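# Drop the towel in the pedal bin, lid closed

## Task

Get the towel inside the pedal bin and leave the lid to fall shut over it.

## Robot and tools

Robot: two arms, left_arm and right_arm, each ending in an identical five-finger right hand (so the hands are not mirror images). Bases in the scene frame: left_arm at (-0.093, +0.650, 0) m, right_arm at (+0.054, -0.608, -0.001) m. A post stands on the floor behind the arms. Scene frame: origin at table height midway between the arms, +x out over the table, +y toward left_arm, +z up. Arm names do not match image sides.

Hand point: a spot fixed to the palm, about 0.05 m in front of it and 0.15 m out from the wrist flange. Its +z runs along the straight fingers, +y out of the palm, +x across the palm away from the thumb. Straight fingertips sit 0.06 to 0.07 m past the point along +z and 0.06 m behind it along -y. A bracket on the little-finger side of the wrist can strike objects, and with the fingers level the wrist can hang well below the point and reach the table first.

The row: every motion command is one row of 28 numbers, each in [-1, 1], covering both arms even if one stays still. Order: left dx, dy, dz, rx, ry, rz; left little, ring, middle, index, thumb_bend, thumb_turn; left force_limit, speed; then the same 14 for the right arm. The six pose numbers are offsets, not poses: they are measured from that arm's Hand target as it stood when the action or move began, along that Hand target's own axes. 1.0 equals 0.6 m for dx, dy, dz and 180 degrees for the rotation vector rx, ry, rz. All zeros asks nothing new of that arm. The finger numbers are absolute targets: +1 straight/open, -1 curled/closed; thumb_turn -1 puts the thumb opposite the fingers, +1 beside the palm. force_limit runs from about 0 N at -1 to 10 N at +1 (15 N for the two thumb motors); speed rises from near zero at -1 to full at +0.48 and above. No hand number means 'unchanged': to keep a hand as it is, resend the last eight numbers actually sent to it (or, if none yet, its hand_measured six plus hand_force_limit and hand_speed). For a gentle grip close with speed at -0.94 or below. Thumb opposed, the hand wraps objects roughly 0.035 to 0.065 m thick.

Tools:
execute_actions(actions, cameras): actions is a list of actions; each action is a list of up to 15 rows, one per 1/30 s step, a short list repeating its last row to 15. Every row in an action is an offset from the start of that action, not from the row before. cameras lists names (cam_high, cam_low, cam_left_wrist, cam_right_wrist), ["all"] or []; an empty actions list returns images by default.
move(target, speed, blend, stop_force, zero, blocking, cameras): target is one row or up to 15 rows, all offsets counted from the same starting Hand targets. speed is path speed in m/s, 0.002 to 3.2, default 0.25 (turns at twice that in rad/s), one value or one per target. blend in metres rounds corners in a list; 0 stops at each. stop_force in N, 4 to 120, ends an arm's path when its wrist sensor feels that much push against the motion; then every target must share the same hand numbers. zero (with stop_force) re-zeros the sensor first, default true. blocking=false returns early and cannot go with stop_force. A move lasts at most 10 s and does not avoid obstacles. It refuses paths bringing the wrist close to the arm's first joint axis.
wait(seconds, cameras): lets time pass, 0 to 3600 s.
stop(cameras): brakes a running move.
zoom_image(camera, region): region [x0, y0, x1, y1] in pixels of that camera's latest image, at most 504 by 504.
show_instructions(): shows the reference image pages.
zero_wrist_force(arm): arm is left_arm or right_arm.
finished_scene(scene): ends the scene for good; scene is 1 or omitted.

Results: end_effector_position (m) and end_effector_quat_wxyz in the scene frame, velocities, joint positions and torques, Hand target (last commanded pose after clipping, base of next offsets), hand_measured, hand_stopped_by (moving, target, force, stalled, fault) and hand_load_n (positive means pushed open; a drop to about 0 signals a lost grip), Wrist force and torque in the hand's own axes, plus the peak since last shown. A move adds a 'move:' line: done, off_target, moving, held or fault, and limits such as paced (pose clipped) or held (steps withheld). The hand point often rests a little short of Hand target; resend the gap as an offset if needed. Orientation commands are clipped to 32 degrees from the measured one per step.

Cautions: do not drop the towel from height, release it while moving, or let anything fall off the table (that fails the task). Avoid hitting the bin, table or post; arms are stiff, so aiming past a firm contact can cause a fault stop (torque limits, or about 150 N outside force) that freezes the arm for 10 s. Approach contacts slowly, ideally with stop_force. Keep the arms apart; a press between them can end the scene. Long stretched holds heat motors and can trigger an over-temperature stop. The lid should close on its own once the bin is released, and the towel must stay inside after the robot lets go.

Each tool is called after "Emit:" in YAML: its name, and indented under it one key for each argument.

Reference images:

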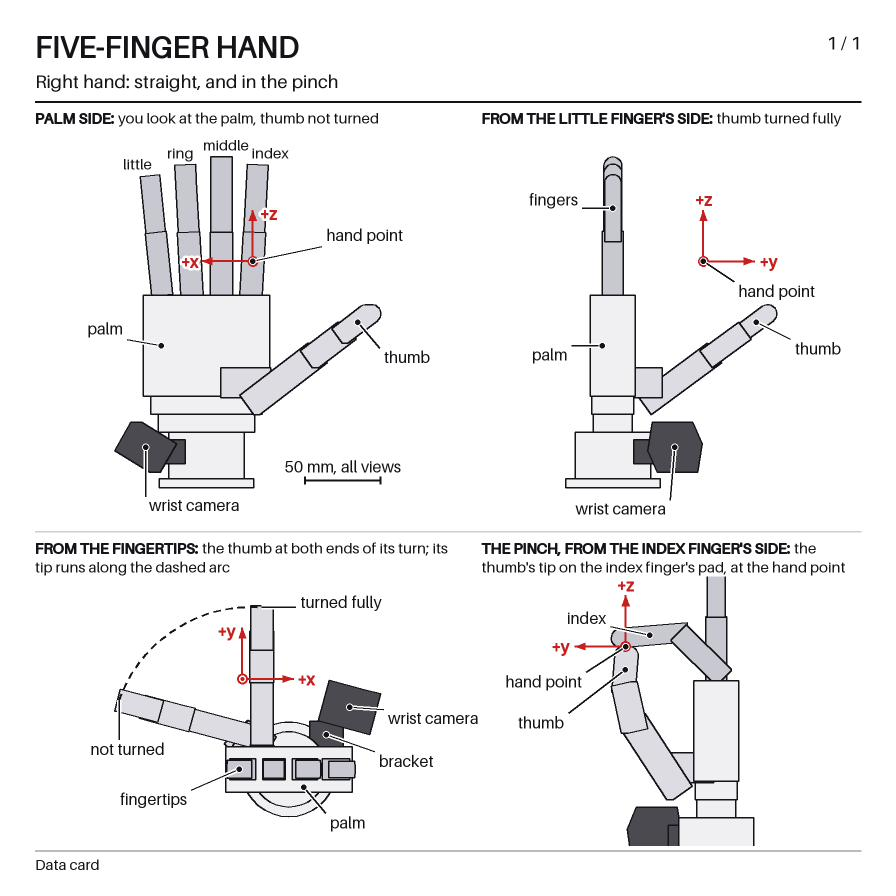

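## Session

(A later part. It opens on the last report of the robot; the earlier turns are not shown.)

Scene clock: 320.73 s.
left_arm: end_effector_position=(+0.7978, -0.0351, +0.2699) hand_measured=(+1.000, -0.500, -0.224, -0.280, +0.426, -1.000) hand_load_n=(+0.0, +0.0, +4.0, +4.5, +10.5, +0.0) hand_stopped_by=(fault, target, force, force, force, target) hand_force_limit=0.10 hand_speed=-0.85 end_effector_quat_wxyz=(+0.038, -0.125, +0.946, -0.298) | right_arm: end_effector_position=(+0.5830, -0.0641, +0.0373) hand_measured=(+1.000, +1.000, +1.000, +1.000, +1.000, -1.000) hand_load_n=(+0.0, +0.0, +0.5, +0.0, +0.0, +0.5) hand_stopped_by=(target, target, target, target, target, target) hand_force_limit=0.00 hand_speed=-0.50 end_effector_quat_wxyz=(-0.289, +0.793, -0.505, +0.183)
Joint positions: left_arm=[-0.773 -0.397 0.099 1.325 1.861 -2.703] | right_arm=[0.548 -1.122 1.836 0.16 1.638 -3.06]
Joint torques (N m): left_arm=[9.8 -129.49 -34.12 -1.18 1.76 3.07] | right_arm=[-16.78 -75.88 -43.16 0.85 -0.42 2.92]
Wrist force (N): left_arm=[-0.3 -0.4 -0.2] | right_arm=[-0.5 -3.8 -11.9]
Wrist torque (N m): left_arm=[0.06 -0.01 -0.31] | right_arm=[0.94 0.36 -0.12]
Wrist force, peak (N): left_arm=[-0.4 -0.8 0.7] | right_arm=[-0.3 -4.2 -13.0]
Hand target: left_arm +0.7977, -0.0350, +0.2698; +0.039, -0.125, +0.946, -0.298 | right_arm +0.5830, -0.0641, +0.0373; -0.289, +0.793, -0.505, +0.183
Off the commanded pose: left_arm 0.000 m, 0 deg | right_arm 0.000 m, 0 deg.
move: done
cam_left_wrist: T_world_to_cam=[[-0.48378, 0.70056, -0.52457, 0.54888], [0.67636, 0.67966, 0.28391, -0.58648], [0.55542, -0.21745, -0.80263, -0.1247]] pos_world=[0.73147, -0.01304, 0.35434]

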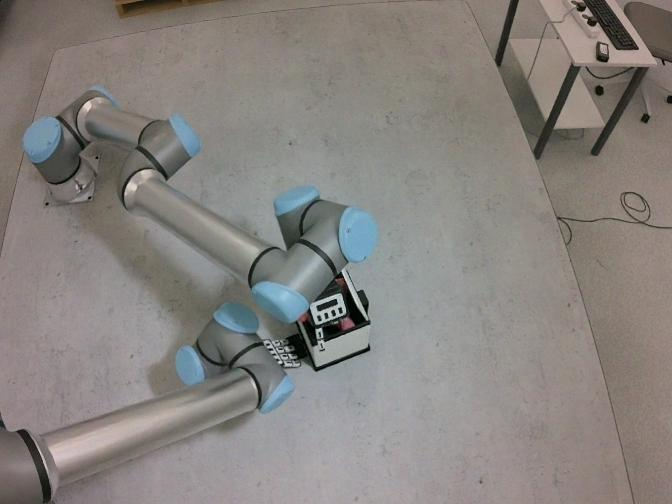

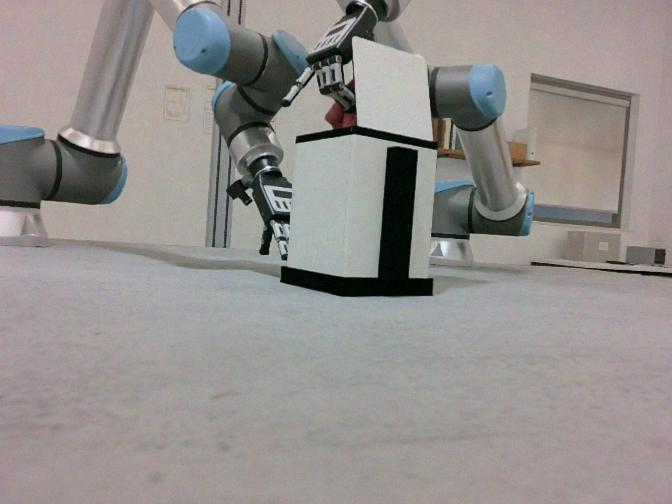

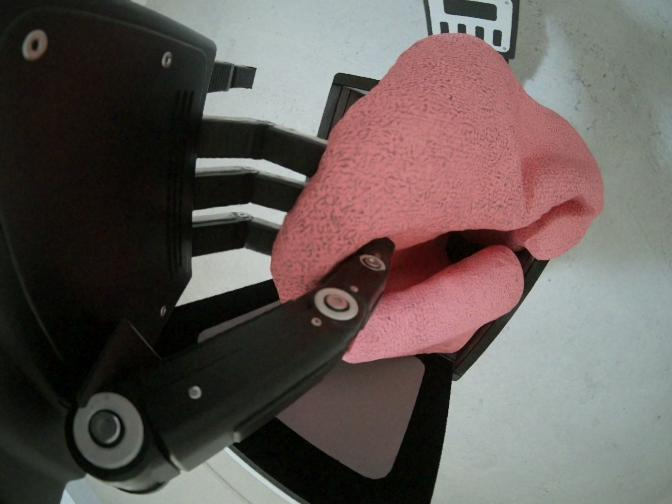

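Emit:
move:
  target: [-0.028,0,0,0,0,0,0.1,-0.5,-0.5,-0.5,0.1,-1,0.1,-0.85,0,0,0,0,0,0,1,1,1,1,1,-1,0,-0.5]
  speed: 0.05
  cameras: ["cam_high", "cam_low", "cam_left_wrist"]

Emit:
zoom_image:
  camera: "cam_low"
  region: [250, 0, 500, 200]

Scene clock: 329.07 s.
left_arm: end_effector_position=(+0.8124, -0.0299, +0.2692) hand_measured=(+1.000, -0.500, -0.224, -0.280, +0.426, -1.000) hand_load_n=(+0.0, +0.0, +4.5, +4.0, +10.0, +0.0) hand_stopped_by=(fault, target, force, force, force, target) hand_force_limit=0.10 hand_speed=-0.85 end_effector_quat_wxyz=(+0.047, -0.124, +0.943, -0.305) | right_arm: end_effector_position=(+0.5830, -0.0641, +0.0373) hand_measured=(+1.000, +1.000, +1.000, +1.000, +1.000, -1.000) hand_load_n=(+0.0, +0.0, +0.5, +0.0, +0.0, +0.0) hand_stopped_by=(target, target, target, target, target, target) hand_force_limit=0.00 hand_speed=-0.50 end_effector_quat_wxyz=(-0.289, +0.793, -0.505, +0.184)
Joint positions: left_arm=[-0.761 -0.365 0.035 1.336 1.863 -2.694] | right_arm=[0.548 -1.122 1.836 0.16 1.638 -3.06]
Joint torques (N m): left_arm=[9.37 -107.02 -50.72 -1.01 3.52 2.84] | right_arm=[-16.45 -76.13 -43.39 0.85 -0.69 2.59]
Wrist force (N): left_arm=[0.1 -0.3 0.3] | right_arm=[0.0 -4.5 -12.4]
Wrist torque (N m): left_arm=[0.05 -0.08 -0.30] | right_arm=[0.88 0.29 -0.11]
Wrist force, peak (N): left_arm=[-0.5 -0.8 0.3] | right_arm=[-0.4 -4.1 -12.8]
Hand target: left_arm +0.8140, -0.0307, +0.2698; +0.039, -0.125, +0.946, -0.298 | right_arm +0.5830, -0.0641, +0.0373; -0.289, +0.793, -0.505, +0.183
Off the commanded pose: left_arm 0.002 m, 1 deg | right_arm 0.000 m, 0 deg.
elbow stopped short (left arm): the move would have taken joint 3 (elbow) straighter than the controller allows.
move: done
cam_left_wrist: T_world_to_cam=[[-0.47674, 0.691, -0.54336, 0.551], [0.66861, 0.68634, 0.28618, -0.5938], [0.57068, -0.22687, -0.78921, -0.14848]] pos_world=[0.74444, -0.00688, 0.35215]

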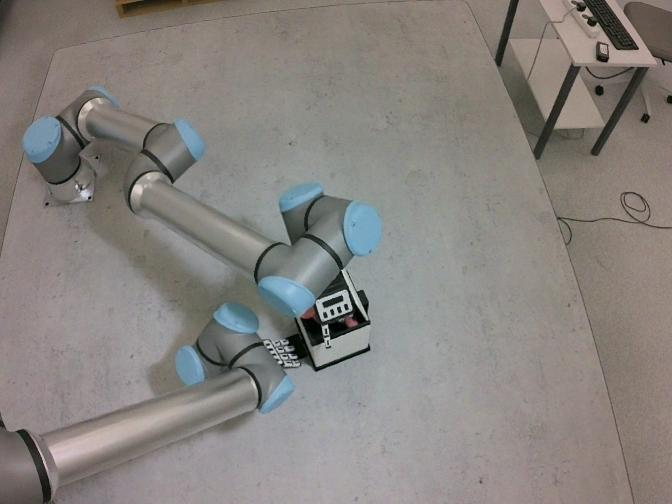

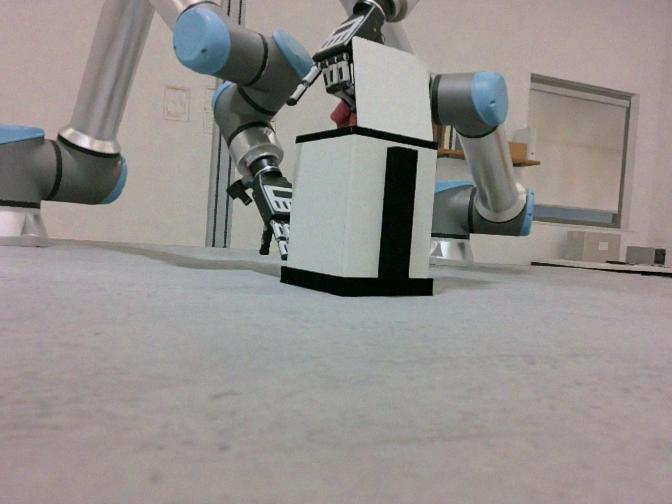

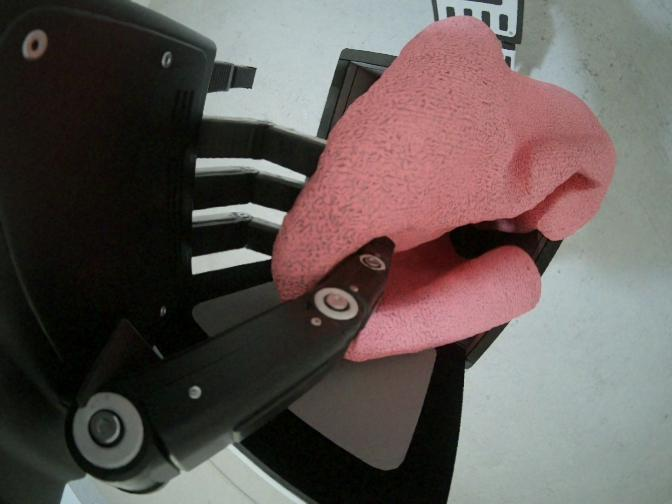

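Scaled by 2.016 from the camera's image (finer frame: 960x720).

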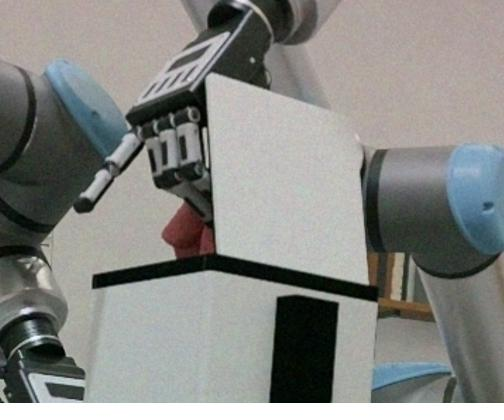

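Emit:
move:
  target: [0,0,0,0,0,0,0.1,-0.5,-0.5,-0.5,0.9,-1,0.1,-0.5,0,0,0,0,0,0,1,1,1,1,1,-1,0,-0.5]
  cameras: ["cam_left_wrist"]

Emit:
move:
  target: [0,0,0,0,0,0,0.1,0.2,0.2,0.2,0.9,-1,0.1,-0.5,0,0,0,0,0,0,1,1,1,1,1,-1,0,-0.5]
  cameras: ["cam_high", "cam_low", "cam_left_wrist"]

Scene clock: 332.90 s.
left_arm: end_effector_position=(+0.8127, -0.0298, +0.2692) hand_measured=(+1.000, -0.500, -0.226, -0.282, +0.900, -1.000) hand_load_n=(+0.0, +0.0, +0.0, +0.0, -0.5, -0.5) hand_stopped_by=(fault, target, force, force, target, target) hand_force_limit=0.10 hand_speed=-0.50 end_effector_quat_wxyz=(+0.047, -0.124, +0.943, -0.306) | right_arm: end_effector_position=(+0.5830, -0.0641, +0.0373) hand_measured=(+1.000, +1.000, +1.000, +1.000, +1.000, -1.000) hand_load_n=(+0.0, +0.0, +0.5, +0.0, +0.0, +0.0) hand_stopped_by=(target, target, target, target, target, target) hand_force_limit=0.00 hand_speed=-0.50 end_effector_quat_wxyz=(-0.289, +0.793, -0.505, +0.184)
Joint positions: left_arm=[-0.76 -0.365 0.035 1.336 1.863 -2.694] | right_arm=[0.548 -1.122 1.836 0.16 1.638 -3.06]
Joint torques (N m): left_arm=[9.33 -106.19 -50.1 -1.23 2.94 3.19] | right_arm=[-17.01 -74.65 -43.31 0.83 -0.95 2.65]
Wrist force (N): left_arm=[-0.4 -0.8 -0.3] | right_arm=[-0.2 -3.9 -12.0]
Wrist torque (N m): left_arm=[0.01 -0.02 -0.33] | right_arm=[0.95 0.32 -0.11]
Wrist force, peak (N): left_arm=[-0.6 -0.9 -0.4] | right_arm=[-0.5 -4.2 -12.7]
Hand target: left_arm +0.8140, -0.0307, +0.2698; +0.039, -0.125, +0.946, -0.298 | right_arm +0.5830, -0.0641, +0.0373; -0.289, +0.793, -0.505, +0.183
Off the commanded pose: left_arm 0.002 m, 1 deg | right_arm 0.000 m, 0 deg.
elbow stopped short (left arm): the move would have taken joint 3 (elbow) straighter than the controller allows.
move: done
cam_left_wrist: T_world_to_cam=[[-0.47658, 0.69071, -0.54386, 0.55109], [0.66836, 0.68655, 0.28625, -0.59384], [0.57111, -0.22707, -0.78884, -0.14902]] pos_world=[0.74465, -0.00678, 0.35215]

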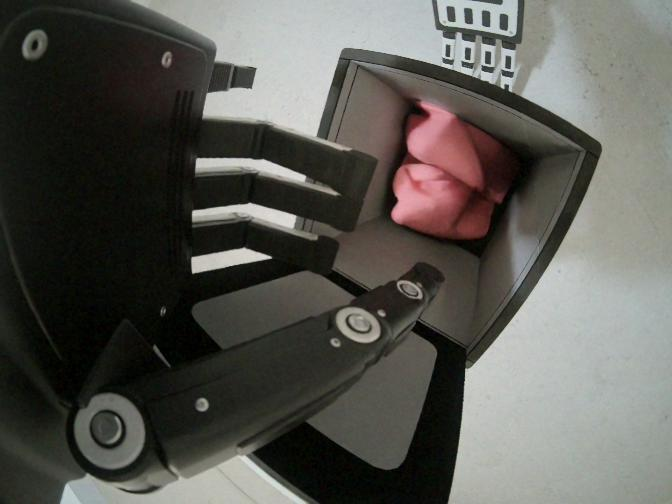

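Scene clock: 333.70 s.
left_arm: end_effector_position=(+0.8127, -0.0298, +0.2692) hand_measured=(+1.000, +0.200, +0.200, +0.200, +0.900, -1.000) hand_load_n=(+0.0, +0.0, +0.0, +0.0, -0.5, +0.0) hand_stopped_by=(fault, target, target, target, target, target) hand_force_limit=0.10 hand_speed=-0.50 end_effector_quat_wxyz=(+0.047, -0.124, +0.943, -0.306) | right_arm: end_effector_position=(+0.5830, -0.0641, +0.0373) hand_measured=(+1.000, +1.000, +1.000, +1.000, +1.000, -1.000) hand_load_n=(+0.0, +0.0, +0.5, +0.0, +0.0, -0.5) hand_stopped_by=(target, target, target, target, target, target) hand_force_limit=0.00 hand_speed=-0.50 end_effector_quat_wxyz=(-0.289, +0.793, -0.505, +0.184)
Joint positions: left_arm=[-0.76 -0.365 0.035 1.336 1.863 -2.694] | right_arm=[0.548 -1.122 1.836 0.16 1.638 -3.06]
Joint torques (N m): left_arm=[9.67 -108.38 -49.97 -1.2 2.51 2.69] | right_arm=[-16.14 -74.79 -43.8 0.88 -0.68 2.42]
Wrist force (N): left_arm=[-0.6 -0.6 -0.2] | right_arm=[-0.1 -4.0 -12.3]
Wrist torque (N m): left_arm=[0.04 0.01 -0.33] | right_arm=[0.95 0.31 -0.10]
Wrist force, peak (N): left_arm=[-0.4 -0.7 -0.4] | right_arm=[-0.4 -4.1 -12.6]
Hand target: left_arm +0.8140, -0.0307, +0.2698; +0.039, -0.125, +0.946, -0.298 | right_arm +0.5830, -0.0641, +0.0373; -0.289, +0.793, -0.505, +0.183
Off the commanded pose: left_arm 0.002 m, 1 deg | right_arm 0.000 m, 0 deg.
elbow stopped short (left arm): the move would have taken joint 3 (elbow) straighter than the controller allows.
move: done
cam_left_wrist: T_world_to_cam=[[-0.47658, 0.69071, -0.54386, 0.55109], [0.66836, 0.68655, 0.28625, -0.59384], [0.57111, -0.22707, -0.78884, -0.14902]] pos_world=[0.74465, -0.00678, 0.35215]

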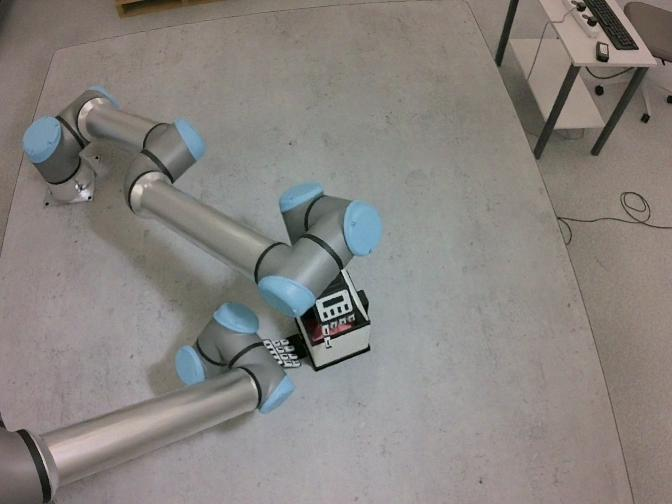

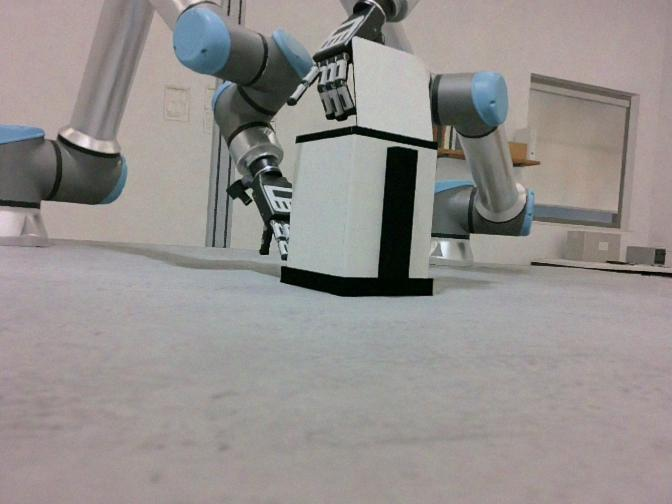

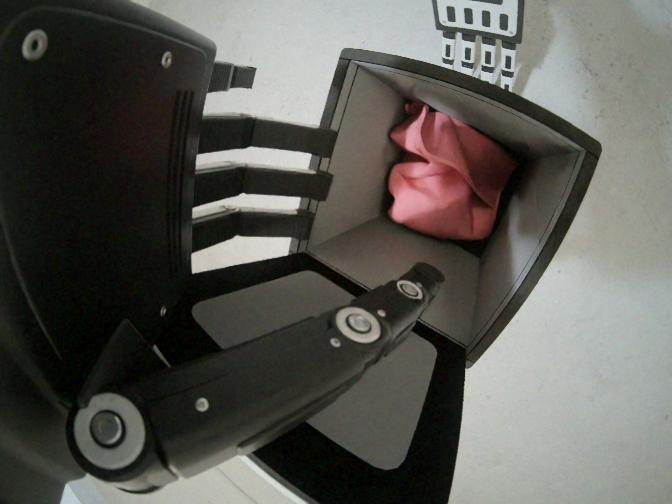

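Emit:
move:
  target:
    - [0.0638,-0.0152,-0.1117,0,0,0,0.1,0.2,0.2,0.2,0.9,-1,0.1,-0.5,0,0,0,0,0,0,1,1,1,1,1,-1,0,-0.5]
    - [0.0272,0.2625,-0.5705,0,0,0,0.1,0.2,0.2,0.2,0.9,-1,0.1,-0.5,0,0,0,0,0,0,1,1,1,1,1,-1,0,-0.5]
  speed: [0.12, 0.25]
  blend: [0.03, 0]
  cameras: ["cam_high", "cam_low"]

Scene clock: 340.80 s.
left_arm: end_effector_position=(+0.7143, +0.2789, +0.4600) hand_measured=(+1.000, +0.200, +0.200, +0.200, +0.900, -1.000) hand_load_n=(+0.0, +0.0, +0.0, +0.0, +0.0, +0.0) hand_stopped_by=(fault, target, target, target, target, target) hand_force_limit=0.10 hand_speed=-0.50 end_effector_quat_wxyz=(+0.039, -0.125, +0.946, -0.298) | right_arm: end_effector_position=(+0.5830, -0.0641, +0.0373) hand_measured=(+1.000, +1.000, +1.000, +1.000, +1.000, -1.000) hand_load_n=(+0.0, +0.0, +0.5, +0.0, +0.0, +0.0) hand_stopped_by=(target, target, target, target, target, target) hand_force_limit=0.00 hand_speed=-0.50 end_effector_quat_wxyz=(-0.289, +0.793, -0.505, +0.184)
Joint positions: left_arm=[-0.559 -1.02 0.905 1.208 1.966 -2.505] | right_arm=[0.548 -1.122 1.836 0.16 1.638 -3.06]
Joint torques (N m): left_arm=[10.28 -95.95 -35.81 5.64 3.64 2.77] | right_arm=[-16.82 -74.1 -43.15 0.94 -0.9 2.28]
Wrist force (N): left_arm=[0.1 -0.5 -0.1] | right_arm=[-0.3 -4.1 -12.2]
Wrist torque (N m): left_arm=[0.05 -0.08 -0.27] | right_arm=[0.93 0.34 -0.12]
Wrist force, peak (N): left_arm=[0.8 -1.6 0.6] | right_arm=[-0.2 -4.6 -12.7]
Hand target: left_arm +0.7142, +0.2792, +0.4601; +0.039, -0.125, +0.946, -0.298 | right_arm +0.5830, -0.0641, +0.0373; -0.289, +0.793, -0.505, +0.183
Off the commanded pose: left_arm 0.000 m, 0 deg | right_arm 0.000 m, 0 deg.
move: done

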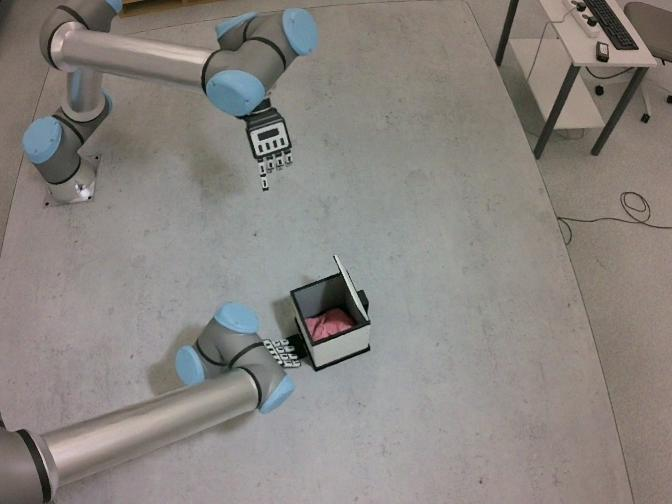

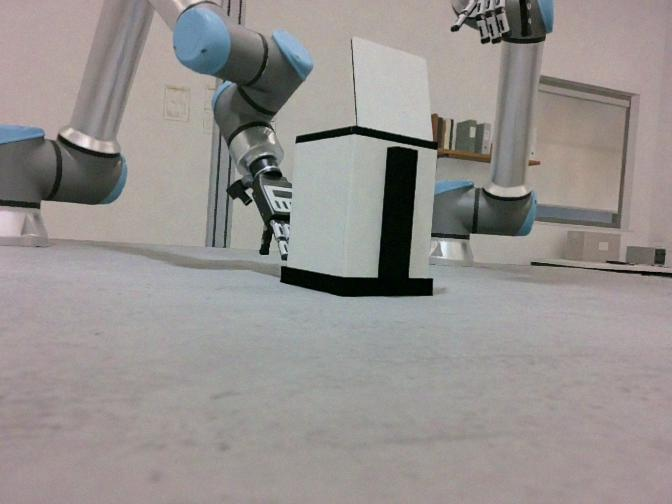

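Emit:
move:
  target:
    - [0,0,0,0,0,0,0.1,0.2,0.2,0.2,0.9,-1,0.1,-0.5,0,-0.0536,-0.0638,0,0,0,1,1,1,1,1,-1,0,-0.5]
    - [0,0,0,0,0,0,0.1,0.2,0.2,0.2,0.9,-1,0.1,-0.5,0.003,-0.043,-0.225,0,0,0,1,1,1,1,1,-1,0,-0.5]
  speed: [0.025, 0.2]
  cameras: ["cam_high", "cam_low"]

Emit:
zoom_image:
  camera: "cam_low"
  region: [240, 80, 480, 320]

Scene clock: 347.80 s.
left_arm: end_effector_position=(+0.7142, +0.2792, +0.4601) hand_measured=(+1.000, +0.200, +0.200, +0.200, +0.900, -1.000) hand_load_n=(+0.0, +0.0, +0.0, +0.0, +0.0, +0.0) hand_stopped_by=(fault, target, target, target, target, target) hand_force_limit=0.10 hand_speed=-0.50 end_effector_quat_wxyz=(+0.039, -0.125, +0.946, -0.298) | right_arm: end_effector_position=(+0.5232, -0.0941, +0.1570) hand_measured=(+1.000, +1.000, +1.000, +1.000, +1.000, -1.000) hand_load_n=(+0.0, +0.0, +0.0, +0.0, +0.0, +0.0) hand_stopped_by=(target, target, target, target, target, target) hand_force_limit=0.00 hand_speed=-0.50 end_effector_quat_wxyz=(-0.289, +0.793, -0.505, +0.183)
Joint positions: left_arm=[-0.559 -1.02 0.905 1.208 1.966 -2.505] | right_arm=[0.557 -1.331 1.88 0.327 1.645 -3.052]
Joint torques (N m): left_arm=[9.61 -94.44 -35.24 4.75 3.53 3.1] | right_arm=[16.7 -70.85 -22.46 3.24 1.83 4.43]
Wrist force (N): left_arm=[0.1 -0.8 -0.1] | right_arm=[-0.2 -0.1 0.2]
Wrist torque (N m): left_arm=[0.01 -0.08 -0.28] | right_arm=[0.06 0.10 -0.17]
Wrist force, peak (N): left_arm=[-0.6 -1.1 0.2] | right_arm=[-0.1 -4.1 -12.8]
Hand target: left_arm +0.7142, +0.2792, +0.4601; +0.039, -0.125, +0.946, -0.298 | right_arm +0.5231, -0.0942, +0.1572; -0.289, +0.793, -0.505, +0.183
Off the commanded pose: left_arm 0.000 m, 0 deg | right_arm 0.000 m, 0 deg.
move: done

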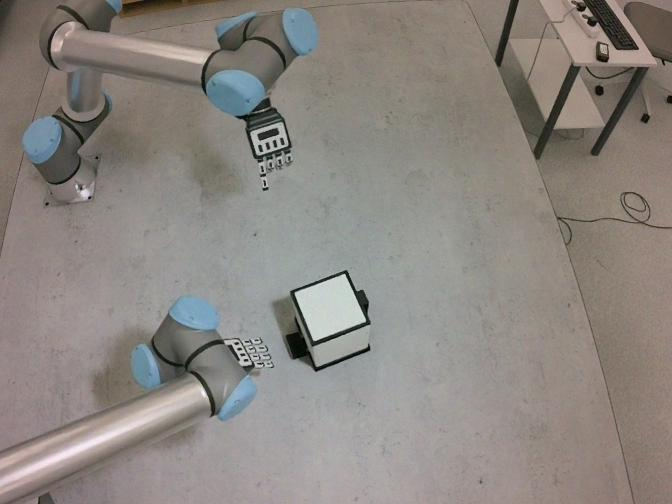

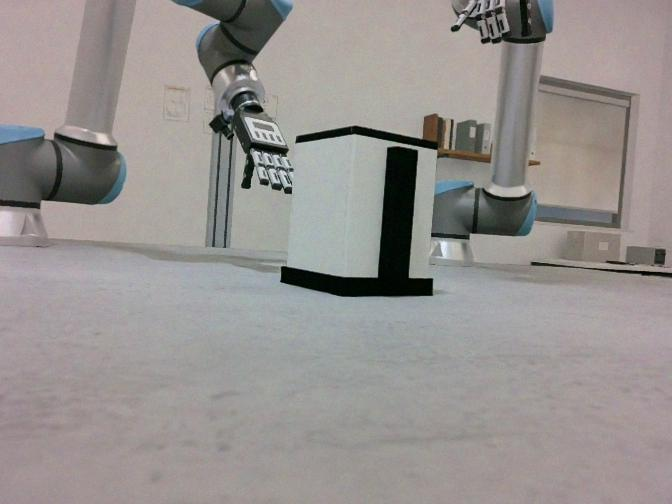

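Scaled by 2.100 from the camera's image (finer frame: 960x720).

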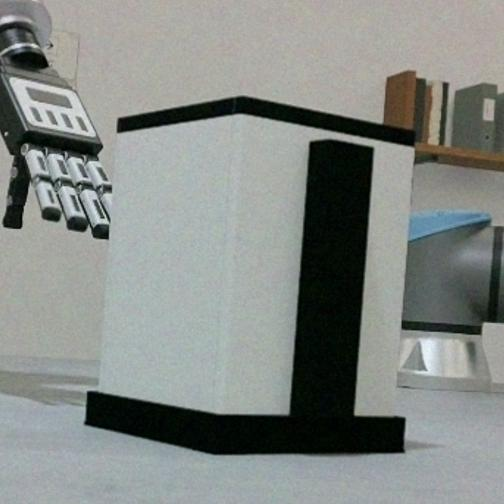

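The lid is fully shut with the towel inside the bin, and both arms are clear of it.

Emit:
finished_scene:

The scene is finished: the task was done.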